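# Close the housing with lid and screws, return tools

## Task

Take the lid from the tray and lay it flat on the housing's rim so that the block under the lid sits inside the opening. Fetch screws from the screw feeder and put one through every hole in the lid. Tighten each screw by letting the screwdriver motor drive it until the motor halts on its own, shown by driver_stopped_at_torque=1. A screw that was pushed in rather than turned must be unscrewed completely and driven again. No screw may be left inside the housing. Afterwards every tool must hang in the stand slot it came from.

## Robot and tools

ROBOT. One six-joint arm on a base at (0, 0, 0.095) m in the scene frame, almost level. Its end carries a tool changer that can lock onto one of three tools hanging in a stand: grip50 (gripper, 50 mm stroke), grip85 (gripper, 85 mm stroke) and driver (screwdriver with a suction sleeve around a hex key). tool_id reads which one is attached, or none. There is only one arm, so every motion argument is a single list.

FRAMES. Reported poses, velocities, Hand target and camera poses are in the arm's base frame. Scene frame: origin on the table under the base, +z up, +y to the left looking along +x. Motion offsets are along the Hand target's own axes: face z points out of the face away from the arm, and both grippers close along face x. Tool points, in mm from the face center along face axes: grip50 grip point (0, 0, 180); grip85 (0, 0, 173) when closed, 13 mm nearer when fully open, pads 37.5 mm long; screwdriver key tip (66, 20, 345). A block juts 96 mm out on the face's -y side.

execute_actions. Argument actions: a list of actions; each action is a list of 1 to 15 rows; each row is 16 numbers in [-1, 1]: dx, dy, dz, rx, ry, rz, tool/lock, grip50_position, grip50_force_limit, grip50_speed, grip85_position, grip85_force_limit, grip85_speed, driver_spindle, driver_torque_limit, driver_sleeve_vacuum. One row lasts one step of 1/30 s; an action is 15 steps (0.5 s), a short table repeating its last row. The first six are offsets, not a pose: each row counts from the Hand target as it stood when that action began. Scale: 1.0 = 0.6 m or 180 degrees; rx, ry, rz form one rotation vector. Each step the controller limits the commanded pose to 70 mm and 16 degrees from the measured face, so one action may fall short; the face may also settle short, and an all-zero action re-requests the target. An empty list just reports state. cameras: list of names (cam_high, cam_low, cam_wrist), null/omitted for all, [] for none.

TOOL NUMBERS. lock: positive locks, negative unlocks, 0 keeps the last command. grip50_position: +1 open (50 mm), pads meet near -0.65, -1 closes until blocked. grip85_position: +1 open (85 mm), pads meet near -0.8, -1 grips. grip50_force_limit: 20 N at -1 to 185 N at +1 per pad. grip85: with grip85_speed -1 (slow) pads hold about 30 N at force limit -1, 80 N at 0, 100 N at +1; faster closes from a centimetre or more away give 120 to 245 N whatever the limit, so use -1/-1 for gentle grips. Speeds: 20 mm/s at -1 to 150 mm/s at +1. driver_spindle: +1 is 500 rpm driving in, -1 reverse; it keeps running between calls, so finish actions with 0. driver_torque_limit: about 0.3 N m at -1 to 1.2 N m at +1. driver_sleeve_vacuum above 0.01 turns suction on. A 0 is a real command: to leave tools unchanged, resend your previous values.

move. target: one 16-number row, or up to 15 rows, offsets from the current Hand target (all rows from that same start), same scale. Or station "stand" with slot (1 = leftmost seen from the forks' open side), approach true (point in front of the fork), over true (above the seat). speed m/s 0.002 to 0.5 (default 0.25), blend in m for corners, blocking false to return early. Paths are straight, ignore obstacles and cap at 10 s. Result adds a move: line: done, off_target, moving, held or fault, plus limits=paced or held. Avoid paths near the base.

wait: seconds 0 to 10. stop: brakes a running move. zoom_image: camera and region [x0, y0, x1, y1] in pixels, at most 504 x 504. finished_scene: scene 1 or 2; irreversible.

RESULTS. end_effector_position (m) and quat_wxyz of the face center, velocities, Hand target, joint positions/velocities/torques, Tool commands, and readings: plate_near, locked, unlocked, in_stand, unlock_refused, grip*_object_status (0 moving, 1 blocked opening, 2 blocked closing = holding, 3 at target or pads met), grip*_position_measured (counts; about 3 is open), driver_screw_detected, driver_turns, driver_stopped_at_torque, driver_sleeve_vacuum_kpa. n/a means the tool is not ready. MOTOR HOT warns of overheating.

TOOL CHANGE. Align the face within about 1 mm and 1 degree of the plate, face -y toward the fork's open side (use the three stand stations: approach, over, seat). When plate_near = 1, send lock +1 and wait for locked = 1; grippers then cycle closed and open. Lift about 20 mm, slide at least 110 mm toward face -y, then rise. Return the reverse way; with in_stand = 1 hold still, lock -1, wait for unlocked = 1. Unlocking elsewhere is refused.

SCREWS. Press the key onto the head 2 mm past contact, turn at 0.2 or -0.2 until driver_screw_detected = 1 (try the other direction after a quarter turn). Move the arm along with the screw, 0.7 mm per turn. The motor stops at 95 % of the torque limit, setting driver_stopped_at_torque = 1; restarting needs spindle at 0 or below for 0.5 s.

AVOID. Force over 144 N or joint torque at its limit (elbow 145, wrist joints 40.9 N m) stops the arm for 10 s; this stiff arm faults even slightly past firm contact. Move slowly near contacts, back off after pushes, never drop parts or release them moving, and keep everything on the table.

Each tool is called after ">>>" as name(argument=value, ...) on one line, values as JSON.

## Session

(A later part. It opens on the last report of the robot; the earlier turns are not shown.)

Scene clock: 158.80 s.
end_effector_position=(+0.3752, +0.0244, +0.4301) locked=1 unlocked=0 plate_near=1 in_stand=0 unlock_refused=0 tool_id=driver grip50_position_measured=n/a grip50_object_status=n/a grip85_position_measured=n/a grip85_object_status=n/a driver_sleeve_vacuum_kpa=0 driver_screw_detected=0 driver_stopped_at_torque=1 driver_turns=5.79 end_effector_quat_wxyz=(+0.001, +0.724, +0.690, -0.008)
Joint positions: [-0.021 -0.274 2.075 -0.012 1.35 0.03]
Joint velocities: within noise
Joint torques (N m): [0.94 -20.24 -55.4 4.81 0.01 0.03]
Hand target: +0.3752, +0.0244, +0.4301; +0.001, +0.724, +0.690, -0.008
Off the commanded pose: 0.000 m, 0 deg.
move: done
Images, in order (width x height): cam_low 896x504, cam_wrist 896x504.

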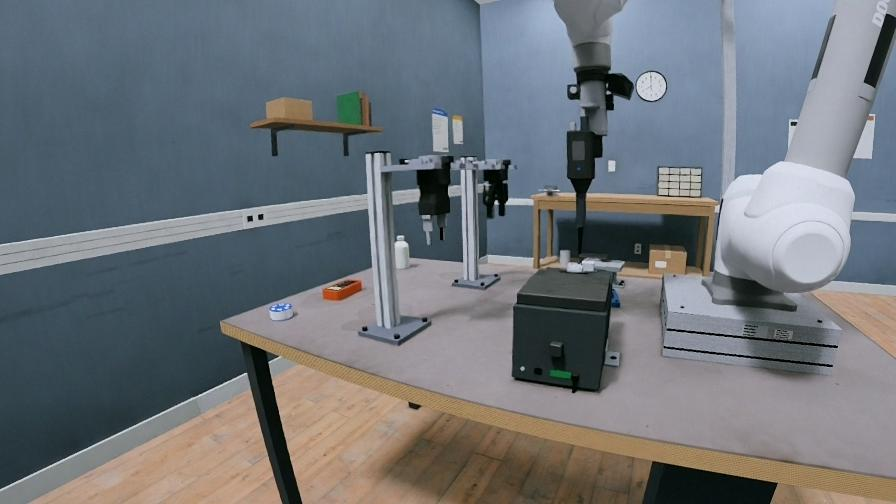

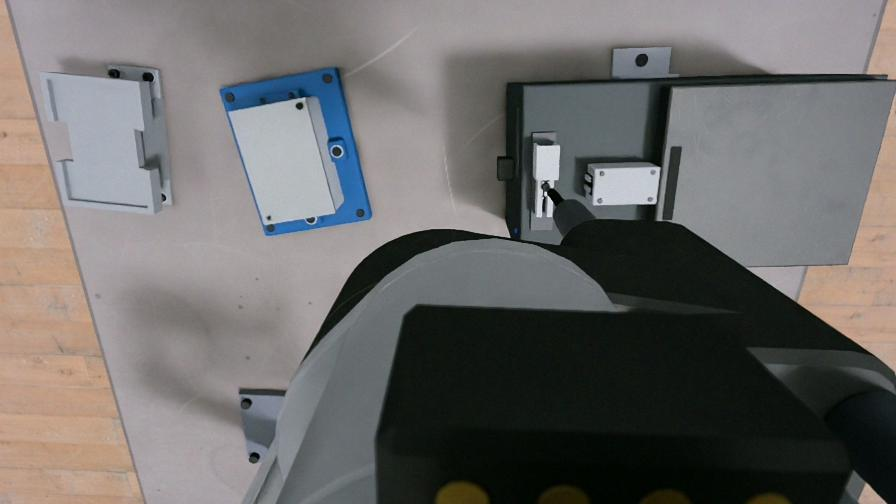

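>>> move(target=[-0.00095,0.0012,0.0223,0,0,0,0,1,1,1,1,-0.1,-1,0,0,0], speed=0.03, cameras=["cam_wrist","cam_low"])

>>> zoom_image(camera="cam_wrist", region=[540, 178, 560, 198])

>>> zoom_image(camera="cam_low", region=[550, 220, 610, 280])

Scene clock: 160.30 s.
end_effector_position=(+0.3757, +0.0237, +0.4168) locked=1 unlocked=0 plate_near=1 in_stand=0 unlock_refused=0 tool_id=driver grip50_position_measured=n/a grip50_object_status=n/a grip85_position_measured=n/a grip85_object_status=n/a driver_sleeve_vacuum_kpa=0 driver_screw_detected=0 driver_stopped_at_torque=1 driver_turns=5.79 end_effector_quat_wxyz=(+0.001, +0.724, +0.690, -0.008)
Joint positions: [-0.023 -0.267 2.095 -0.012 1.323 0.029]
Joint velocities: within noise
Joint torques (N m): [1.33 -20.81 -55.12 4.82 -0.01 -0.01]
Hand target: +0.3757, +0.0237, +0.4168; +0.001, +0.724, +0.690, -0.008
Off the commanded pose: 0.000 m, 0 deg.
move: done
Images, in order (width x height): cam_low 896x504, cam_wrist 896x504.

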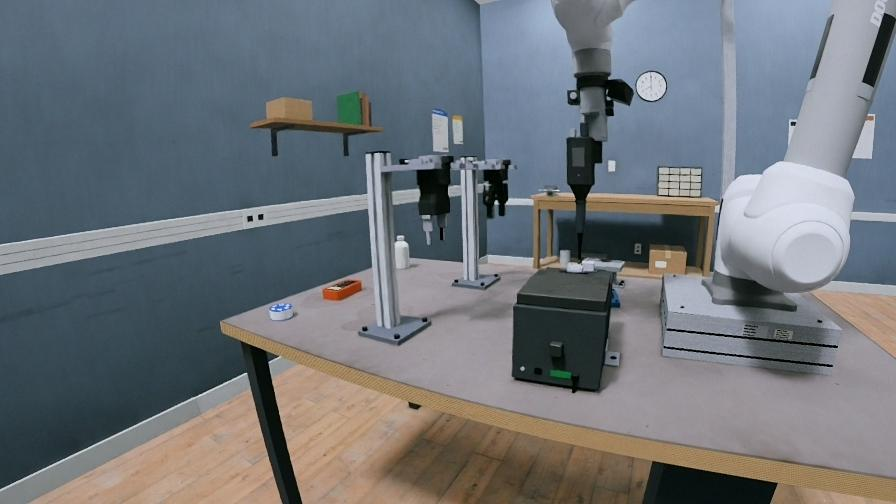

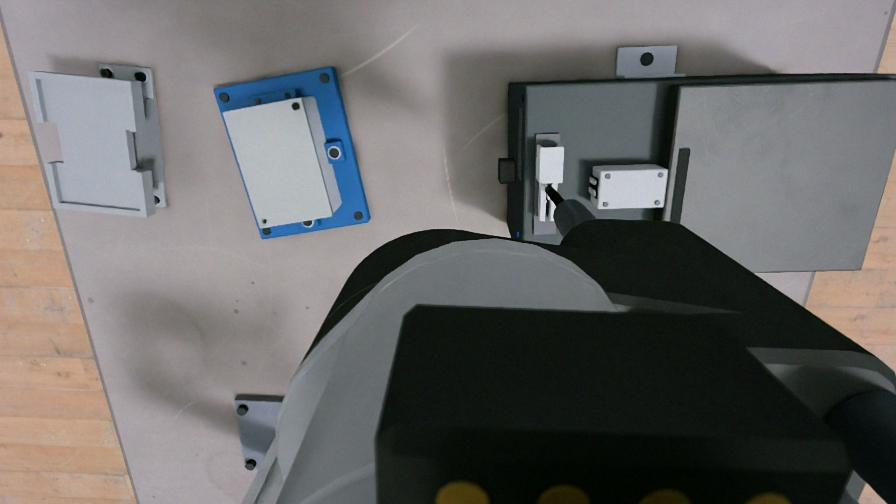

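Scaled by 25.200 from the camera's 896x504 image, which has a finer 1280x720 frame.

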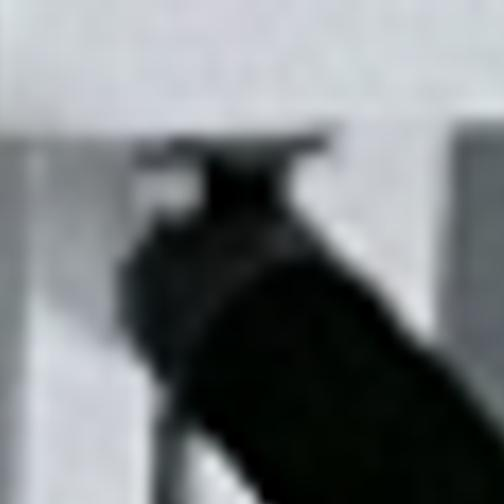

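Scaled by 8.400 from the camera's 896x504 image, which has a finer 1280x720 frame.

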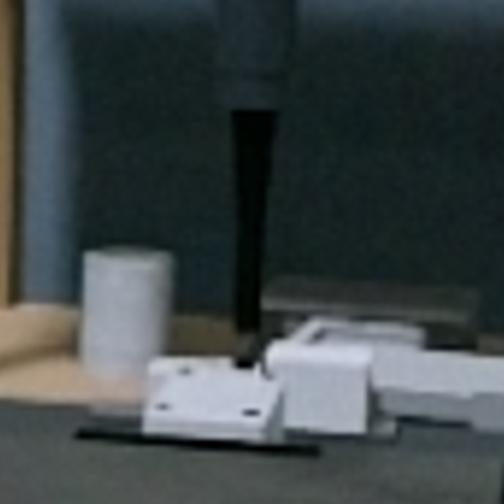

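>>> move(target=[[-0.0005,0.0005,0.0,0,0,0,0,1,1,1,1,-0.1,-1,0,0,0],[-0.0005,0.0005,0.0072,0,0,0,0,1,1,1,1,-0.1,-1,0,0,1]], speed=0.01, cameras=["cam_wrist","cam_low"])

>>> zoom_image(camera="cam_wrist", region=[540, 178, 560, 198])

>>> zoom_image(camera="cam_low", region=[550, 220, 610, 280])

Scene clock: 161.70 s.
end_effector_position=(+0.3760, +0.0233, +0.4124) locked=1 unlocked=0 plate_near=1 in_stand=0 unlock_refused=0 tool_id=driver grip50_position_measured=n/a grip50_object_status=n/a grip85_position_measured=n/a grip85_object_status=n/a driver_sleeve_vacuum_kpa=14 driver_screw_detected=0 driver_stopped_at_torque=1 driver_turns=5.79 end_effector_quat_wxyz=(+0.001, +0.724, +0.690, -0.008)
Joint positions: [-0.024 -0.265 2.101 -0.012 1.315 0.028]
Joint velocities: within noise
Joint torques (N m): [0.83 -20.81 -54.99 4.81 0.06 -0.04]
Hand target: +0.3760, +0.0233, +0.4124; +0.001, +0.724, +0.690, -0.008
Off the commanded pose: 0.000 m, 0 deg.
move: done
Images, in order (width x height): cam_low 896x504, cam_wrist 896x504.

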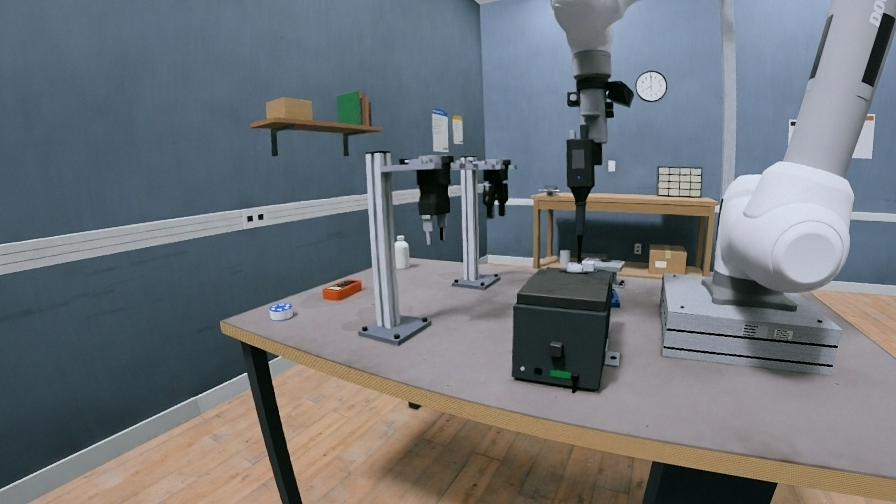

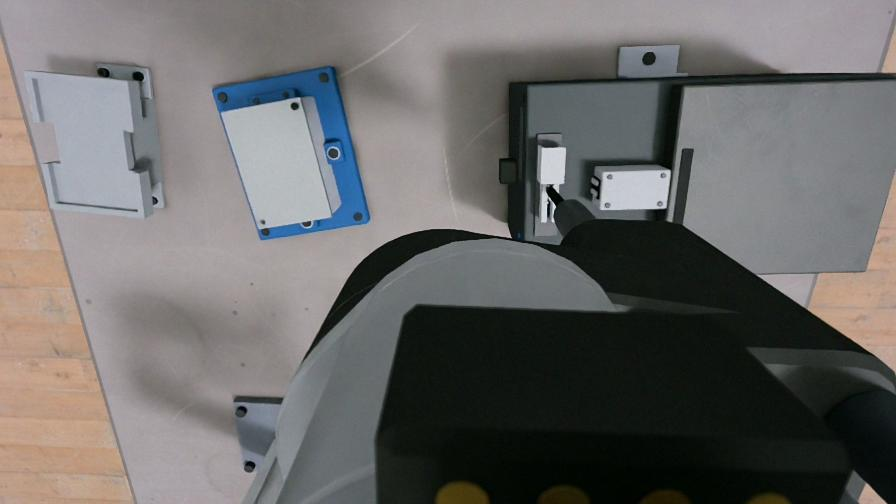

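Scaled by 25.200 from the camera's 896x504 image, which has a finer 1280x720 frame.

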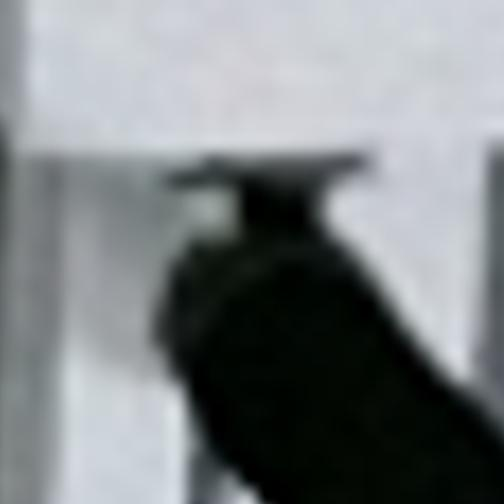

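Scaled by 8.400 from the camera's 896x504 image, which has a finer 1280x720 frame.

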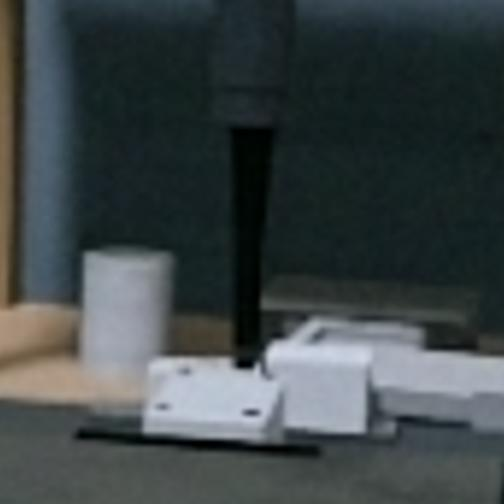

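>>> execute_actions(actions=[[[0,0,0.0003,0,0,0,0,1,1,1,1,-0.1,-1,-0.1,0,1]],[[0,0,0,0,0,0,0,1,1,1,1,-0.1,-1,0,0,1]]], cameras=["cam_wrist","cam_low"])

>>> zoom_image(camera="cam_wrist", region=[540, 178, 560, 198])

Scene clock: 163.00 s.
end_effector_position=(+0.3760, +0.0233, +0.4122) locked=1 unlocked=0 plate_near=1 in_stand=0 unlock_refused=0 tool_id=driver grip50_position_measured=n/a grip50_object_status=n/a grip85_position_measured=n/a grip85_object_status=n/a driver_sleeve_vacuum_kpa=14 driver_screw_detected=0 driver_stopped_at_torque=1 driver_turns=5.39 end_effector_quat_wxyz=(+0.001, +0.724, +0.690, -0.008)
Joint positions: [-0.024 -0.264 2.102 -0.012 1.314 0.028]
Joint velocities: within noise
Joint torques (N m): [0.61 -21.35 -55 4.8 0.07 0]
Hand target: +0.3760, +0.0233, +0.4123; +0.001, +0.724, +0.690, -0.008
Off the commanded pose: 0.000 m, 0 deg.
Step readings (end_effector_position):
0: (+0.3760, +0.0233, +0.4124)
1: (+0.3760, +0.0233, +0.4124)
2: (+0.3760, +0.0233, +0.4124)
4: (+0.3760, +0.0233, +0.4123)
8: (+0.3760, +0.0233, +0.4123)
15: (+0.3760, +0.0233, +0.4122)
16: (+0.3760, +0.0233, +0.4122)
17: (+0.3760, +0.0233, +0.4122)
19: (+0.3760, +0.0233, +0.4122)
23: (+0.3760, +0.0233, +0.4122)
30: (+0.3760, +0.0233, +0.4122)
Images, in order (width x height): cam_low 896x504, cam_wrist 896x504.

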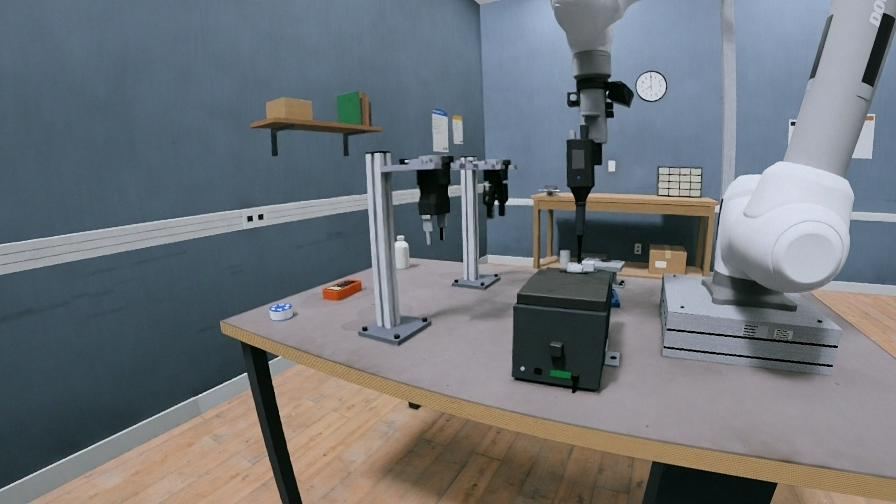

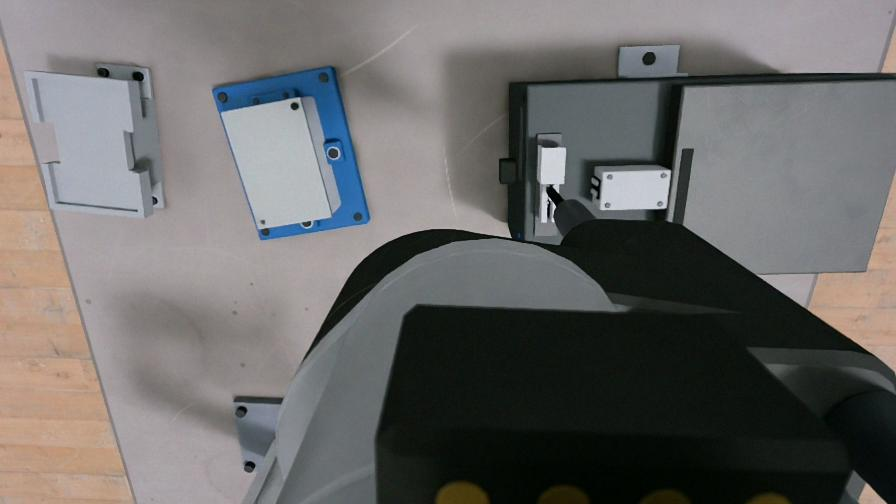

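Scaled by 25.200 from the camera's 896x504 image, which has a finer 1280x720 frame.

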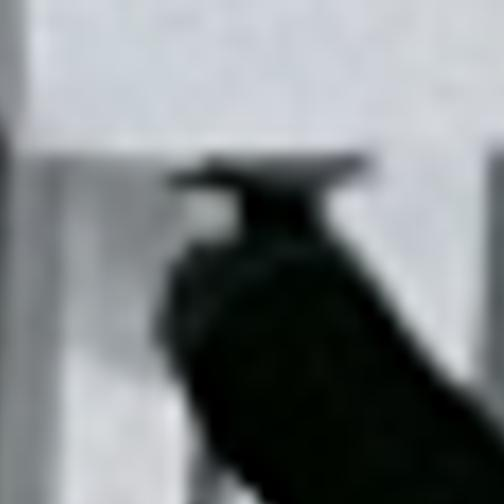

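>>> execute_actions(actions=[[[-0.0002,0.0001,0,0,0,0,0,1,1,1,1,-0.1,-1,-0.1,0,1],[-0.0004,0.0003,0,0,0,0,0,1,1,1,1,-0.1,-1,-0.1,0,1],[-0.0006,0.0004,0,0,0,0,0,1,1,1,1,-0.1,-1,-0.1,0,1],[-0.0008,0.0006,0,0,0,0,0,1,1,1,1,-0.1,-1,-0.1,0,1]],[[0,0,0,0,0,0,0,1,1,1,1,-0.1,-1,0,0,1]]], cameras=["cam_wrist"])

>>> zoom_image(camera="cam_wrist", region=[540, 178, 560, 198])

Scene clock: 164.50 s.
end_effector_position=(+0.3763, +0.0228, +0.4123) locked=1 unlocked=0 plate_near=1 in_stand=0 unlock_refused=0 tool_id=driver grip50_position_measured=n/a grip50_object_status=n/a grip85_position_measured=n/a grip85_object_status=n/a driver_sleeve_vacuum_kpa=14 driver_screw_detected=0 driver_stopped_at_torque=1 driver_turns=4.98 end_effector_quat_wxyz=(+0.001, +0.724, +0.690, -0.008)
Joint positions: [-0.025 -0.264 2.101 -0.012 1.314 0.027]
Joint velocities: within noise
Joint torques (N m): [0.37 -19.93 -54.84 4.38 -0.67 0.08]
Hand target: +0.3763, +0.0228, +0.4123; +0.001, +0.724, +0.690, -0.008
Off the commanded pose: 0.000 m, 0 deg.
Step readings (end_effector_position):
0: (+0.3760, +0.0233, +0.4122)
1: (+0.3760, +0.0233, +0.4122)
2: (+0.3760, +0.0232, +0.4122)
4: (+0.3760, +0.0230, +0.4121)
8: (+0.3762, +0.0228, +0.4122)
15: (+0.3763, +0.0228, +0.4123)
16: (+0.3763, +0.0228, +0.4123)
17: (+0.3763, +0.0228, +0.4123)
19: (+0.3763, +0.0228, +0.4123)
23: (+0.3763, +0.0228, +0.4123)
30: (+0.3763, +0.0228, +0.4123)
Images, in order (width x height): cam_wrist 896x504.

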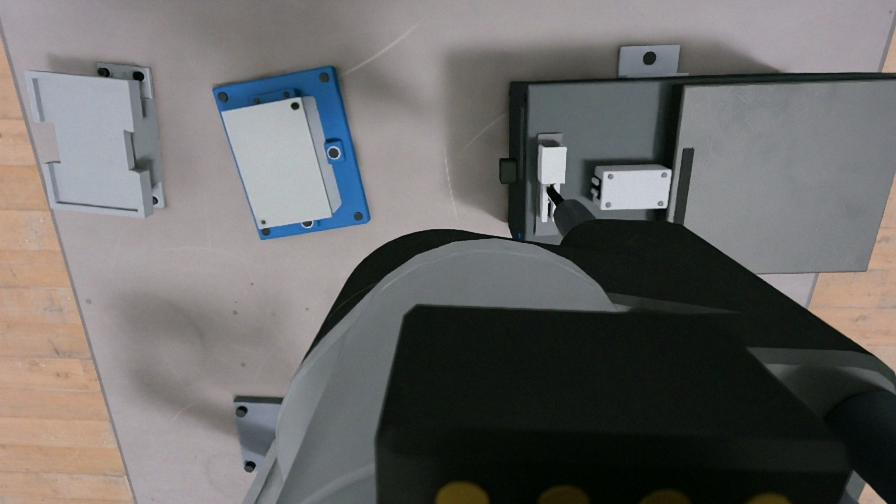

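Scaled by 25.200 from the camera's 896x504 image, which has a finer 1280x720 frame.

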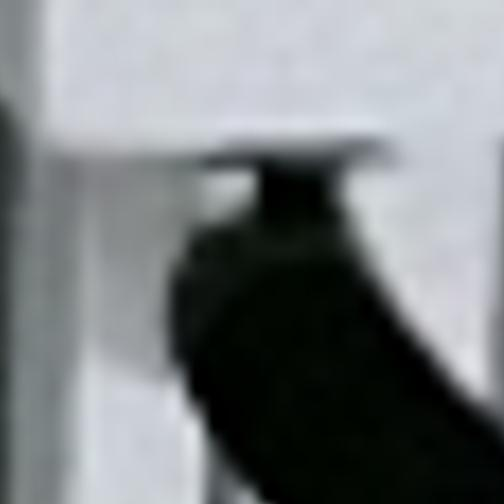

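>>> move(target=[[0,0,-0.0333,0,0,0,0,1,1,1,1,-0.1,-1,0,0,0],[0.0417,0.0333,-0.0333,0,0,0,0,1,1,1,1,-0.1,-1,0,0,0]], speed=0.08, cameras=["cam_wrist"])

>>> zoom_image(camera="cam_wrist", region=[480, 100, 540, 160])

Scene clock: 166.03 s.
end_effector_position=(+0.3977, +0.0471, +0.4317) locked=1 unlocked=0 plate_near=1 in_stand=0 unlock_refused=0 tool_id=driver grip50_position_measured=n/a grip50_object_status=n/a grip85_position_measured=n/a grip85_object_status=n/a driver_sleeve_vacuum_kpa=0 driver_screw_detected=0 driver_stopped_at_torque=1 driver_turns=4.98 end_effector_quat_wxyz=(+0.001, +0.724, +0.690, -0.008)
Joint positions: [0.037 -0.231 2.042 -0.012 1.341 0.088]
Joint velocities: within noise
Joint torques (N m): [1.05 -25.31 -55.42 4.77 -0.01 -0.07]
Hand target: +0.3977, +0.0471, +0.4317; +0.001, +0.724, +0.690, -0.008
Off the commanded pose: 0.000 m, 0 deg.
move: done
Images, in order (width x height): cam_wrist 896x504.

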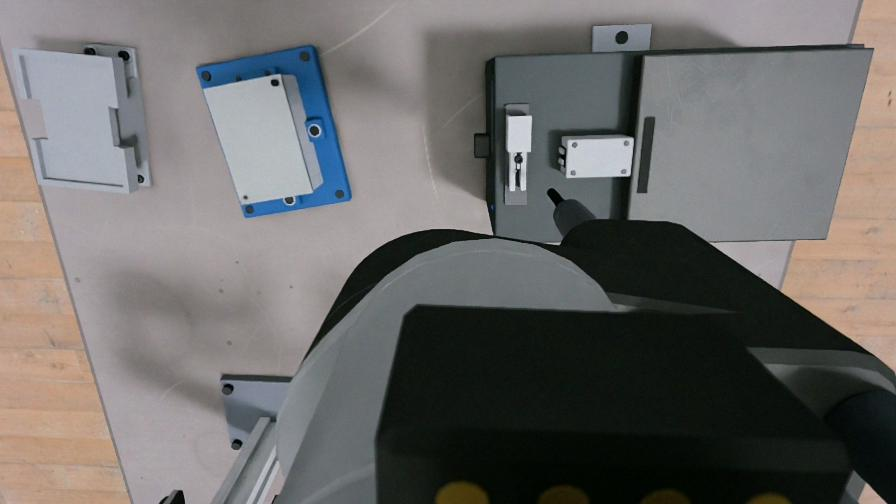

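Scaled by 8.400 from the camera's 896x504 image, which has a finer 1280x720 frame.

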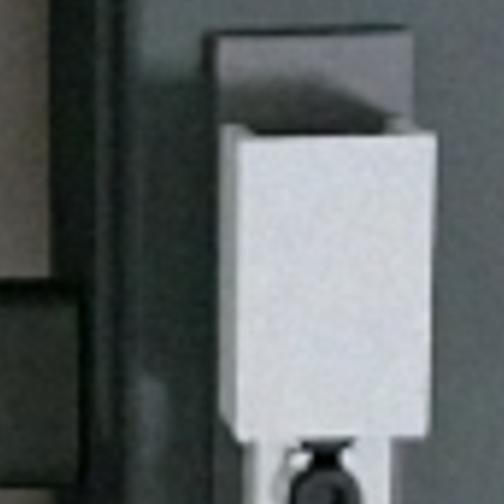

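>>> zoom_image(camera="cam_wrist", region=[496, 136, 546, 206])

>>> zoom_image(camera="cam_wrist", region=[506, 146, 530, 170])

>>> zoom_image(camera="cam_wrist", region=[506, 166, 530, 190])

Scaled by 7.200 from the camera's 896x504 image, which has a finer 1280x720 frame.

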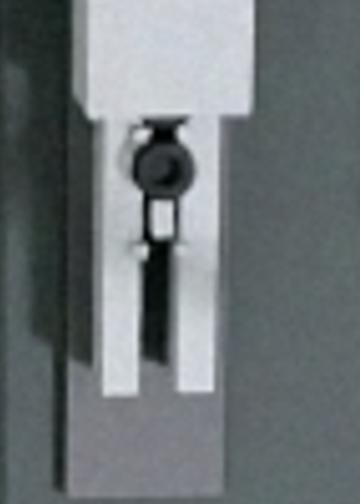

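Scaled by 21.000 from the camera's 896x504 image, which has a finer 1280x720 frame.

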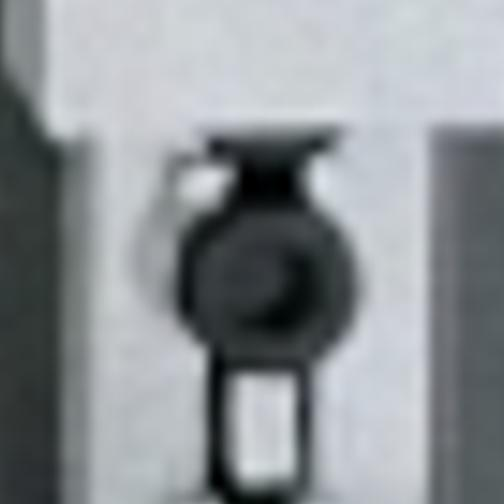

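Scaled by 21.000 from the camera's 896x504 image, which has a finer 1280x720 frame.

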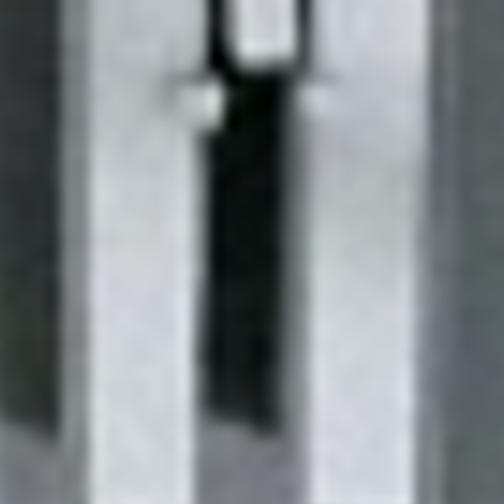

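>>> move(target=[[-0.0406,-0.0357,0.0,0,0,0,0,1,1,1,1,-0.1,-1,0,0,0],[-0.0406,-0.0357,0.0257,0,0,0,0,1,1,1,1,-0.1,-1,0,0,0],[-0.0406,-0.0357,0.0330,0,0,0,0,1,1,1,1,-0.1,-1,0,0,1]], speed=[0.06,0.03,0.01], cameras=["cam_wrist"])

>>> zoom_image(camera="cam_wrist", region=[540, 178, 560, 198])

Scene clock: 169.57 s.
end_effector_position=(+0.3749, +0.0235, +0.4124) locked=1 unlocked=0 plate_near=1 in_stand=0 unlock_refused=0 tool_id=driver grip50_position_measured=n/a grip50_object_status=n/a grip85_position_measured=n/a grip85_object_status=n/a driver_sleeve_vacuum_kpa=14 driver_screw_detected=0 driver_stopped_at_torque=1 driver_turns=4.98 end_effector_quat_wxyz=(+0.001, +0.724, +0.690, -0.008)
Joint positions: [-0.023 -0.266 2.103 -0.012 1.315 0.028]
Joint velocities: within noise
Joint torques (N m): [0.87 -20.7 -55.08 4.81 0.11 0.01]
Hand target: +0.3749, +0.0235, +0.4124; +0.001, +0.724, +0.690, -0.008
Off the commanded pose: 0.000 m, 0 deg.
move: done
Images, in order (width x height): cam_wrist 896x504.

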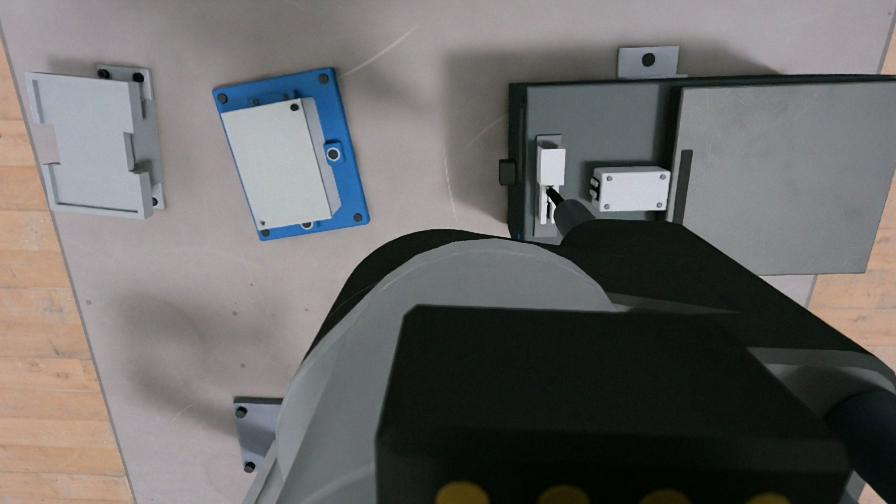

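Scaled by 25.200 from the camera's 896x504 image, which has a finer 1280x720 frame.

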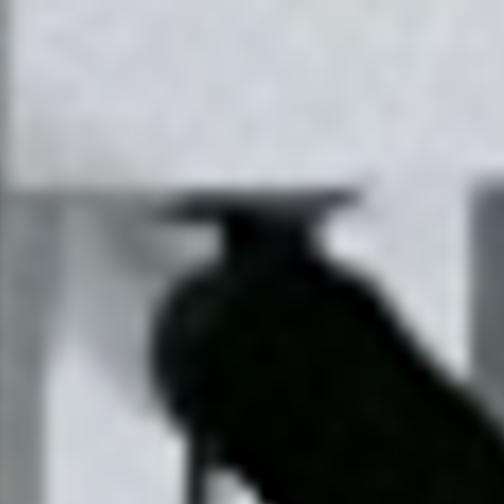

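>>> execute_actions(actions=[], cameras=["cam_wrist"])

>>> zoom_image(camera="cam_wrist", region=[528, 166, 578, 216])

Scene clock: 170.30 s.
end_effector_position=(+0.3749, +0.0235, +0.4124) locked=1 unlocked=0 plate_near=1 in_stand=0 unlock_refused=0 tool_id=driver grip50_position_measured=n/a grip50_object_status=n/a grip85_position_measured=n/a grip85_object_status=n/a driver_sleeve_vacuum_kpa=14 driver_screw_detected=0 driver_stopped_at_torque=1 driver_turns=4.98 end_effector_quat_wxyz=(+0.001, +0.724, +0.690, -0.008)
Joint positions: [-0.023 -0.266 2.103 -0.012 1.315 0.028]
Joint velocities: within noise
Joint torques (N m): [0.84 -20.74 -55.16 4.8 0.04 -0.01]
Hand target: +0.3749, +0.0235, +0.4124; +0.001, +0.724, +0.690, -0.008
Tool commands: tool/lock=+0.0 tool/grip50_position=+1.0 tool/grip50_force_limit=+1.0 tool/grip50_speed=+1.0 tool/grip85_position=+1.0 tool/grip85_force_limit=-0.1 tool/grip85_speed=-1.0 tool/driver_spindle=+0.0 tool/driver_torque_limit=+0.0 tool/driver_sleeve_vacuum=+1.0
Off the commanded pose: 0.000 m, 0 deg.
Images, in order (width x height): cam_wrist 896x504.

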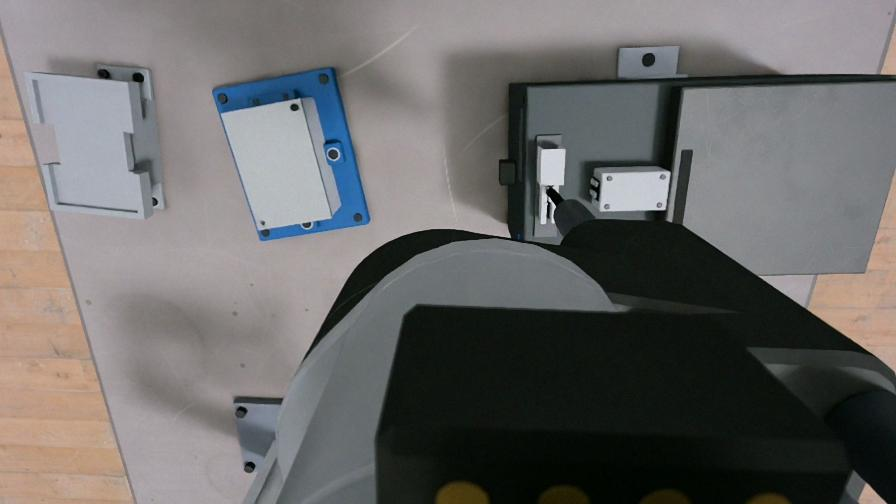

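Scaled by 10.080 from the camera's 896x504 image, which has a finer 1280x720 frame.

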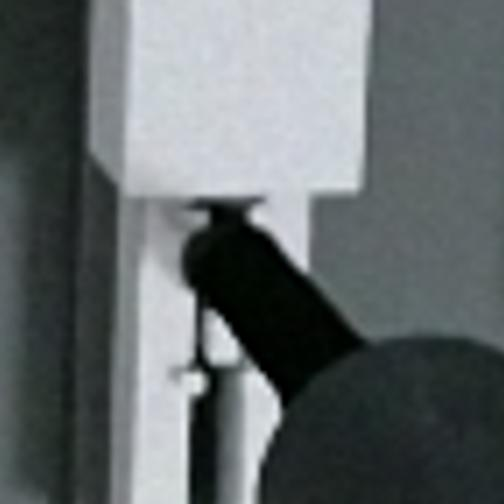

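>>> execute_actions(actions=[[[0,0.0005,0,0,0,0,0,1,1,1,1,-0.1,-1,0.1,0,1]],[[0,0.0005,0,0,0,0,0,1,1,1,1,-0.1,-1,0.1,0,1]]], cameras=[])

>>> execute_actions(actions=[[[0,0.0005,0,0,0,0,0,1,1,1,1,-0.1,-1,0.1,0,1]],[[0,0.0005,0,0,0,0,0,1,1,1,1,-0.1,-1,0.1,0,1]]], cameras=[])

>>> execute_actions(actions=[[[0,0.0005,0,0,0,0,0,1,1,1,1,-0.1,-1,0.1,0,1]],[[0,0.0005,0,0,0,0,0,1,1,1,1,-0.1,-1,0.0,0,1]]], cameras=["cam_wrist"])

>>> zoom_image(camera="cam_wrist", region=[528, 166, 578, 216])

Scene clock: 171.67 s.
end_effector_position=(+0.3755, +0.0235, +0.4124) locked=1 unlocked=0 plate_near=1 in_stand=0 unlock_refused=0 tool_id=driver grip50_position_measured=n/a grip50_object_status=n/a grip85_position_measured=n/a grip85_object_status=n/a driver_sleeve_vacuum_kpa=14 driver_screw_detected=0 driver_stopped_at_torque=0 driver_turns=5.97 end_effector_quat_wxyz=(+0.001, +0.724, +0.690, -0.008)
Joint positions: [-0.023 -0.265 2.102 -0.012 1.315 0.028]
Joint velocities: within noise
Joint torques (N m): [0.78 -20.64 -54.99 4.81 0.08 -0.03]
Hand target: +0.3755, +0.0235, +0.4124; +0.001, +0.724, +0.690, -0.008
Off the commanded pose: 0.000 m, 0 deg.
Step readings (end_effector_position):
0: (+0.3749, +0.0235, +0.4124)
1: (+0.3749, +0.0235, +0.4124)
2: (+0.3750, +0.0235, +0.4123)
4: (+0.3751, +0.0235, +0.4123)
8: (+0.3752, +0.0235, +0.4124)
15: (+0.3752, +0.0235, +0.4124)
16: (+0.3752, +0.0235, +0.4124)
17: (+0.3753, +0.0235, +0.4124)
19: (+0.3755, +0.0235, +0.4124)
23: (+0.3755, +0.0235, +0.4124)
30: (+0.3755, +0.0235, +0.4124)
No camera images: "cameras" was empty.

Scene clock: 172.87 s.
end_effector_position=(+0.3761, +0.0235, +0.4124) locked=1 unlocked=0 plate_near=1 in_stand=0 unlock_refused=0 tool_id=driver grip50_position_measured=n/a grip50_object_status=n/a grip85_position_measured=n/a grip85_object_status=n/a driver_sleeve_vacuum_kpa=14 driver_screw_detected=0 driver_stopped_at_torque=0 driver_turns=6.97 end_effector_quat_wxyz=(+0.001, +0.724, +0.690, -0.008)
Joint positions: [-0.023 -0.264 2.101 -0.012 1.315 0.028]
Joint velocities: within noise
Joint torques (N m): [0.69 -20.94 -54.99 4.82 0.07 -0.06]
Hand target: +0.3761, +0.0235, +0.4124; +0.001, +0.724, +0.690, -0.008
Off the commanded pose: 0.000 m, 0 deg.
Step readings (end_effector_position):
0: (+0.3755, +0.0235, +0.4124)
1: (+0.3755, +0.0235, +0.4124)
2: (+0.3756, +0.0235, +0.4124)
4: (+0.3758, +0.0235, +0.4124)
8: (+0.3758, +0.0235, +0.4124)
15: (+0.3758, +0.0235, +0.4124)
16: (+0.3758, +0.0235, +0.4124)
17: (+0.3759, +0.0235, +0.4124)
19: (+0.3761, +0.0235, +0.4124)
23: (+0.3761, +0.0235, +0.4124)
30: (+0.3761, +0.0235, +0.4124)
No camera images: "cameras" was empty.

Scene clock: 174.07 s.
end_effector_position=(+0.3767, +0.0234, +0.4124) locked=1 unlocked=0 plate_near=1 in_stand=0 unlock_refused=0 tool_id=driver grip50_position_measured=n/a grip50_object_status=n/a grip85_position_measured=n/a grip85_object_status=n/a driver_sleeve_vacuum_kpa=14 driver_screw_detected=0 driver_stopped_at_torque=0 driver_turns=7.39 end_effector_quat_wxyz=(+0.001, +0.724, +0.690, -0.008)
Joint positions: [-0.023 -0.263 2.101 -0.012 1.314 0.028]
Joint velocities: within noise
Joint torques (N m): [1.15 -20.92 -54.73 4.8 0.08 -0.05]
Hand target: +0.3767, +0.0234, +0.4124; +0.001, +0.724, +0.690, -0.008
Off the commanded pose: 0.000 m, 0 deg.
Step readings (end_effector_position):
0: (+0.3761, +0.0235, +0.4124)
1: (+0.3761, +0.0235, +0.4124)
2: (+0.3762, +0.0235, +0.4124)
4: (+0.3764, +0.0235, +0.4124)
8: (+0.3764, +0.0235, +0.4124)
15: (+0.3764, +0.0235, +0.4124)
16: (+0.3764, +0.0235, +0.4124)
17: (+0.3765, +0.0235, +0.4124)
19: (+0.3767, +0.0234, +0.4124)
23: (+0.3767, +0.0234, +0.4124)
30: (+0.3767, +0.0234, +0.4124)
Images, in order (width x height): cam_wrist 896x504.

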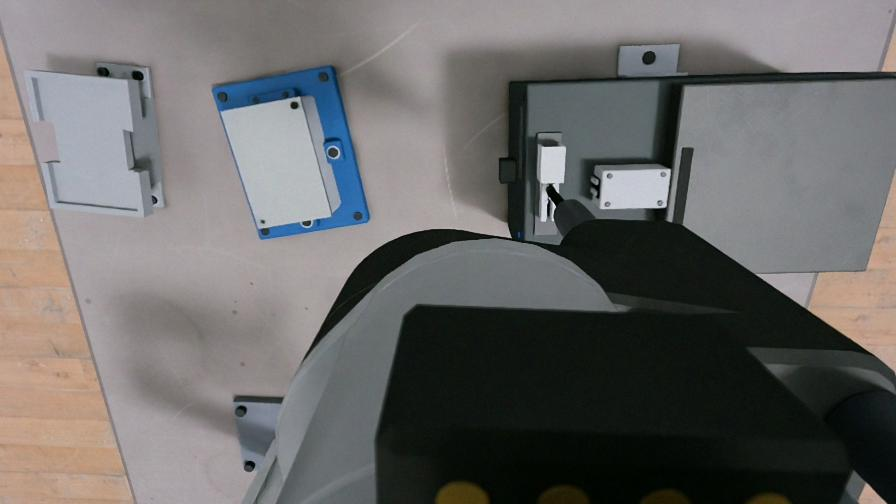

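Scaled by 10.080 from the camera's 896x504 image, which has a finer 1280x720 frame.

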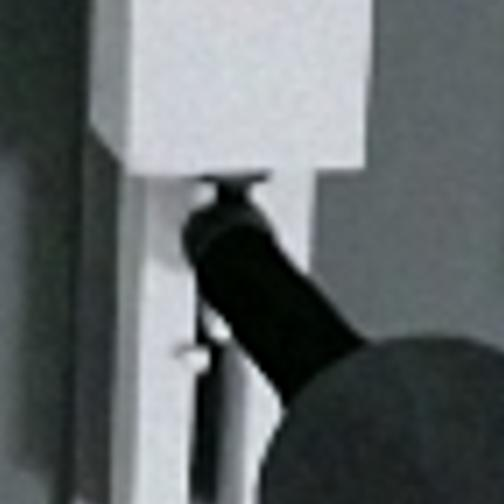

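>>> zoom_image(camera="cam_wrist", region=[538, 178, 562, 202])

Scaled by 21.000 from the camera's 896x504 image, which has a finer 1280x720 frame.

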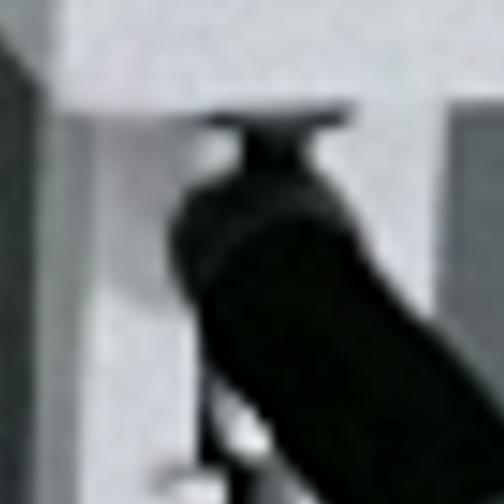

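>>> execute_actions(actions=[[[0,0,-0.0133,0,0,0,0,1,1,1,1,-0.1,-1,0,0,1]],[[-0.0007,-0.00213,0,0,0,0,0,1,1,1,1,-0.1,-1,0,0,1]]], cameras=["cam_wrist"])

>>> zoom_image(camera="cam_wrist", region=[538, 176, 562, 200])

Scene clock: 177.47 s.
end_effector_position=(+0.3755, +0.0232, +0.4204) locked=1 unlocked=0 plate_near=1 in_stand=0 unlock_refused=0 tool_id=driver grip50_position_measured=n/a grip50_object_status=n/a grip85_position_measured=n/a grip85_object_status=n/a driver_sleeve_vacuum_kpa=14 driver_screw_detected=0 driver_stopped_at_torque=0 driver_turns=7.39 end_effector_quat_wxyz=(+0.001, +0.724, +0.690, -0.008)
Joint positions: [-0.024 -0.269 2.09 -0.012 1.331 0.027]
Joint velocities: within noise
Joint torques (N m): [0.69 -20.75 -55.13 4.83 0.08 0.02]
Hand target: +0.3755, +0.0232, +0.4204; +0.001, +0.724, +0.690, -0.008
Off the commanded pose: 0.000 m, 0 deg.
Step readings (end_effector_position):
0: (+0.3767, +0.0234, +0.4124)
1: (+0.3768, +0.0234, +0.4126)
2: (+0.3767, +0.0234, +0.4148)
4: (+0.3770, +0.0234, +0.4199)
8: (+0.3768, +0.0235, +0.4203)
15: (+0.3768, +0.0235, +0.4204)
16: (+0.3767, +0.0235, +0.4205)
17: (+0.3763, +0.0234, +0.4206)
19: (+0.3756, +0.0233, +0.4205)
23: (+0.3755, +0.0232, +0.4204)
30: (+0.3755, +0.0232, +0.4204)
Images, in order (width x height): cam_wrist 896x504.

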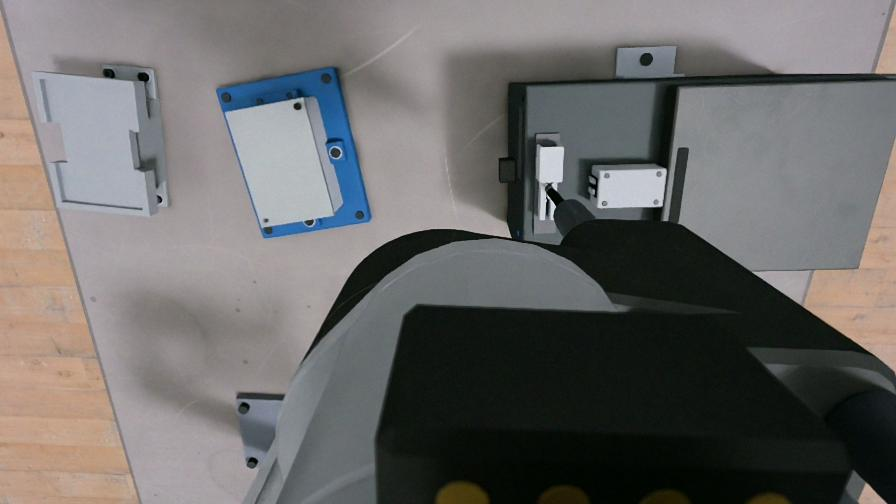

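Scaled by 21.000 from the camera's 896x504 image, which has a finer 1280x720 frame.

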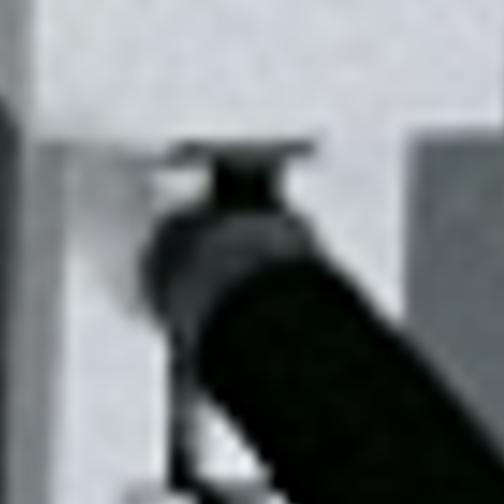

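>>> execute_actions(actions=[[[0,0,-0.0327,0,0,0,0,1,1,1,1,-0.1,-1,0,0,1]]], cameras=["cam_wrist"])

>>> zoom_image(camera="cam_wrist", region=[532, 170, 556, 194])

Scene clock: 178.43 s.
end_effector_position=(+0.3757, +0.0234, +0.4400) locked=1 unlocked=0 plate_near=1 in_stand=0 unlock_refused=0 tool_id=driver grip50_position_measured=n/a grip50_object_status=n/a grip85_position_measured=n/a grip85_object_status=n/a driver_sleeve_vacuum_kpa=14 driver_screw_detected=0 driver_stopped_at_torque=0 driver_turns=7.39 end_effector_quat_wxyz=(+0.001, +0.724, +0.690, -0.008)
Joint positions: [-0.023 -0.277 2.059 -0.012 1.369 0.027]
Joint velocities: within noise
Joint torques (N m): [0.86 -20.2 -55.71 4.83 0.03 -0.01]
Hand target: +0.3757, +0.0234, +0.4400; +0.001, +0.724, +0.690, -0.008
Off the commanded pose: 0.000 m, 0 deg.
Step readings (end_effector_position):
0: (+0.3755, +0.0232, +0.4204)
1: (+0.3754, +0.0232, +0.4205)
2: (+0.3752, +0.0232, +0.4244)
4: (+0.3757, +0.0233, +0.4375)
8: (+0.3755, +0.0234, +0.4400)
15: (+0.3756, +0.0234, +0.4401)
Images, in order (width x height): cam_wrist 896x504.

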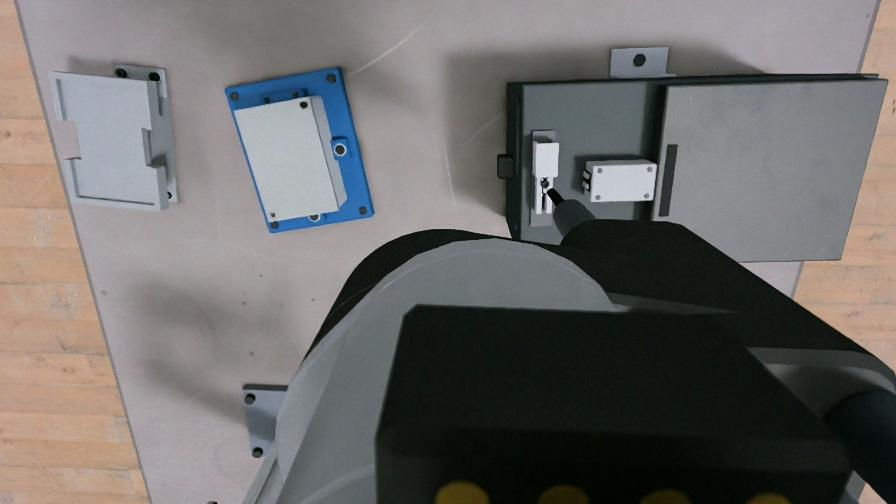

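Scaled by 21.000 from the camera's 896x504 image, which has a finer 1280x720 frame.

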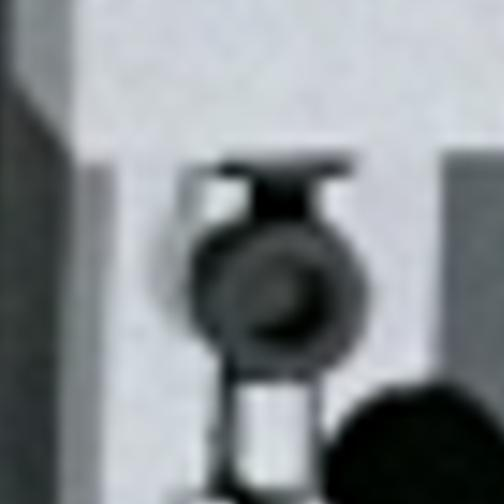

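>>> execute_actions(actions=[[[0.00063,-0.0007,0.0333,0,0,0,0,1,1,1,1,-0.1,-1,0,0,1]],[[0,0,0.0005,0,0,0,0,1,1,1,1,-0.1,-1,0,0,1]]], cameras=["cam_wrist"])

>>> zoom_image(camera="cam_wrist", region=[536, 176, 560, 200])

Scene clock: 180.20 s.
end_effector_position=(+0.3751, +0.0236, +0.4198) locked=1 unlocked=0 plate_near=1 in_stand=0 unlock_refused=0 tool_id=driver grip50_position_measured=n/a grip50_object_status=n/a grip85_position_measured=n/a grip85_object_status=n/a driver_sleeve_vacuum_kpa=14 driver_screw_detected=0 driver_stopped_at_torque=0 driver_turns=7.39 end_effector_quat_wxyz=(+0.001, +0.724, +0.690, -0.008)
Joint positions: [-0.023 -0.27 2.091 -0.012 1.33 0.028]
Joint velocities: within noise
Joint torques (N m): [1 -20.28 -55.26 4.81 0.04 -0.02]
Hand target: +0.3751, +0.0236, +0.4198; +0.001, +0.724, +0.690, -0.008
Off the commanded pose: 0.000 m, 0 deg.
Step readings (end_effector_position):
0: (+0.3757, +0.0234, +0.4400)
1: (+0.3757, +0.0234, +0.4400)
2: (+0.3756, +0.0234, +0.4375)
4: (+0.3746, +0.0235, +0.4225)
8: (+0.3751, +0.0236, +0.4202)
15: (+0.3751, +0.0236, +0.4201)
16: (+0.3751, +0.0236, +0.4200)
17: (+0.3751, +0.0236, +0.4199)
19: (+0.3751, +0.0236, +0.4198)
23: (+0.3751, +0.0236, +0.4198)
30: (+0.3751, +0.0236, +0.4198)
Images, in order (width x height): cam_wrist 896x504.

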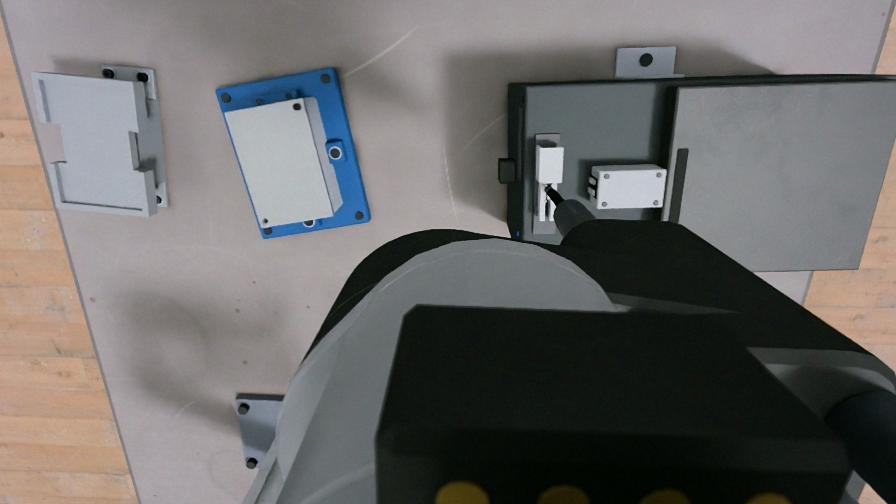

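Scaled by 21.000 from the camera's 896x504 image, which has a finer 1280x720 frame.

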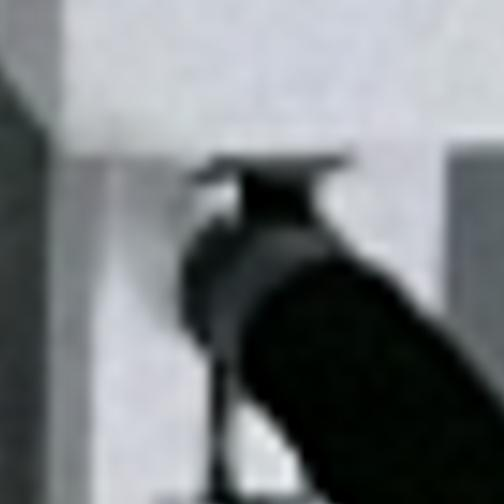

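>>> execute_actions(actions=[[[0.0003,0.0003,0.0117,0,0,0,0,1,1,1,1,-0.1,-1,0,0,1]]], cameras=["cam_wrist"])

>>> zoom_image(camera="cam_wrist", region=[536, 176, 560, 200])

Scene clock: 181.00 s.
end_effector_position=(+0.3752, +0.0237, +0.4127) locked=1 unlocked=0 plate_near=1 in_stand=0 unlock_refused=0 tool_id=driver grip50_position_measured=n/a grip50_object_status=n/a grip85_position_measured=n/a grip85_object_status=n/a driver_sleeve_vacuum_kpa=14 driver_screw_detected=0 driver_stopped_at_torque=0 driver_turns=7.39 end_effector_quat_wxyz=(+0.001, +0.724, +0.690, -0.008)
Joint positions: [-0.023 -0.266 2.102 -0.012 1.316 0.029]
Joint velocities: within noise
Joint torques (N m): [0.9 -20.65 -55.14 4.81 0.09 -0.03]
Hand target: +0.3752, +0.0237, +0.4127; +0.001, +0.724, +0.690, -0.008
Off the commanded pose: 0.000 m, 0 deg.
Step readings (end_effector_position):
0: (+0.3751, +0.0236, +0.4198)
1: (+0.3751, +0.0236, +0.4196)
2: (+0.3752, +0.0236, +0.4176)
4: (+0.3750, +0.0237, +0.4130)
8: (+0.3752, +0.0237, +0.4128)
15: (+0.3752, +0.0237, +0.4127)
Images, in order (width x height): cam_wrist 896x504.

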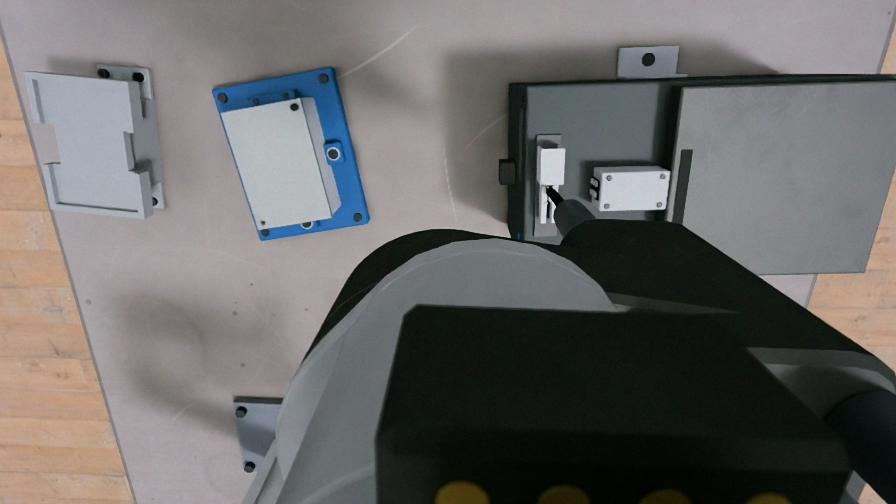

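Scaled by 21.000 from the camera's 896x504 image, which has a finer 1280x720 frame.

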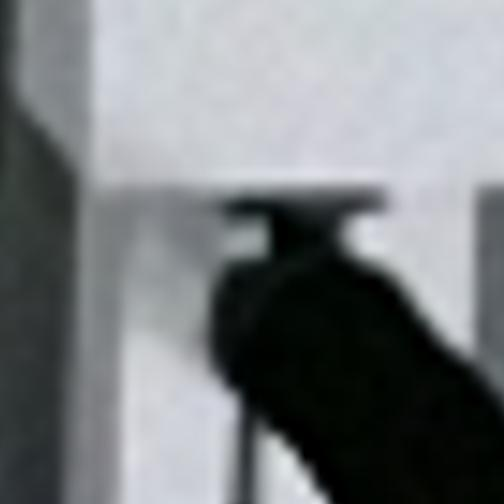

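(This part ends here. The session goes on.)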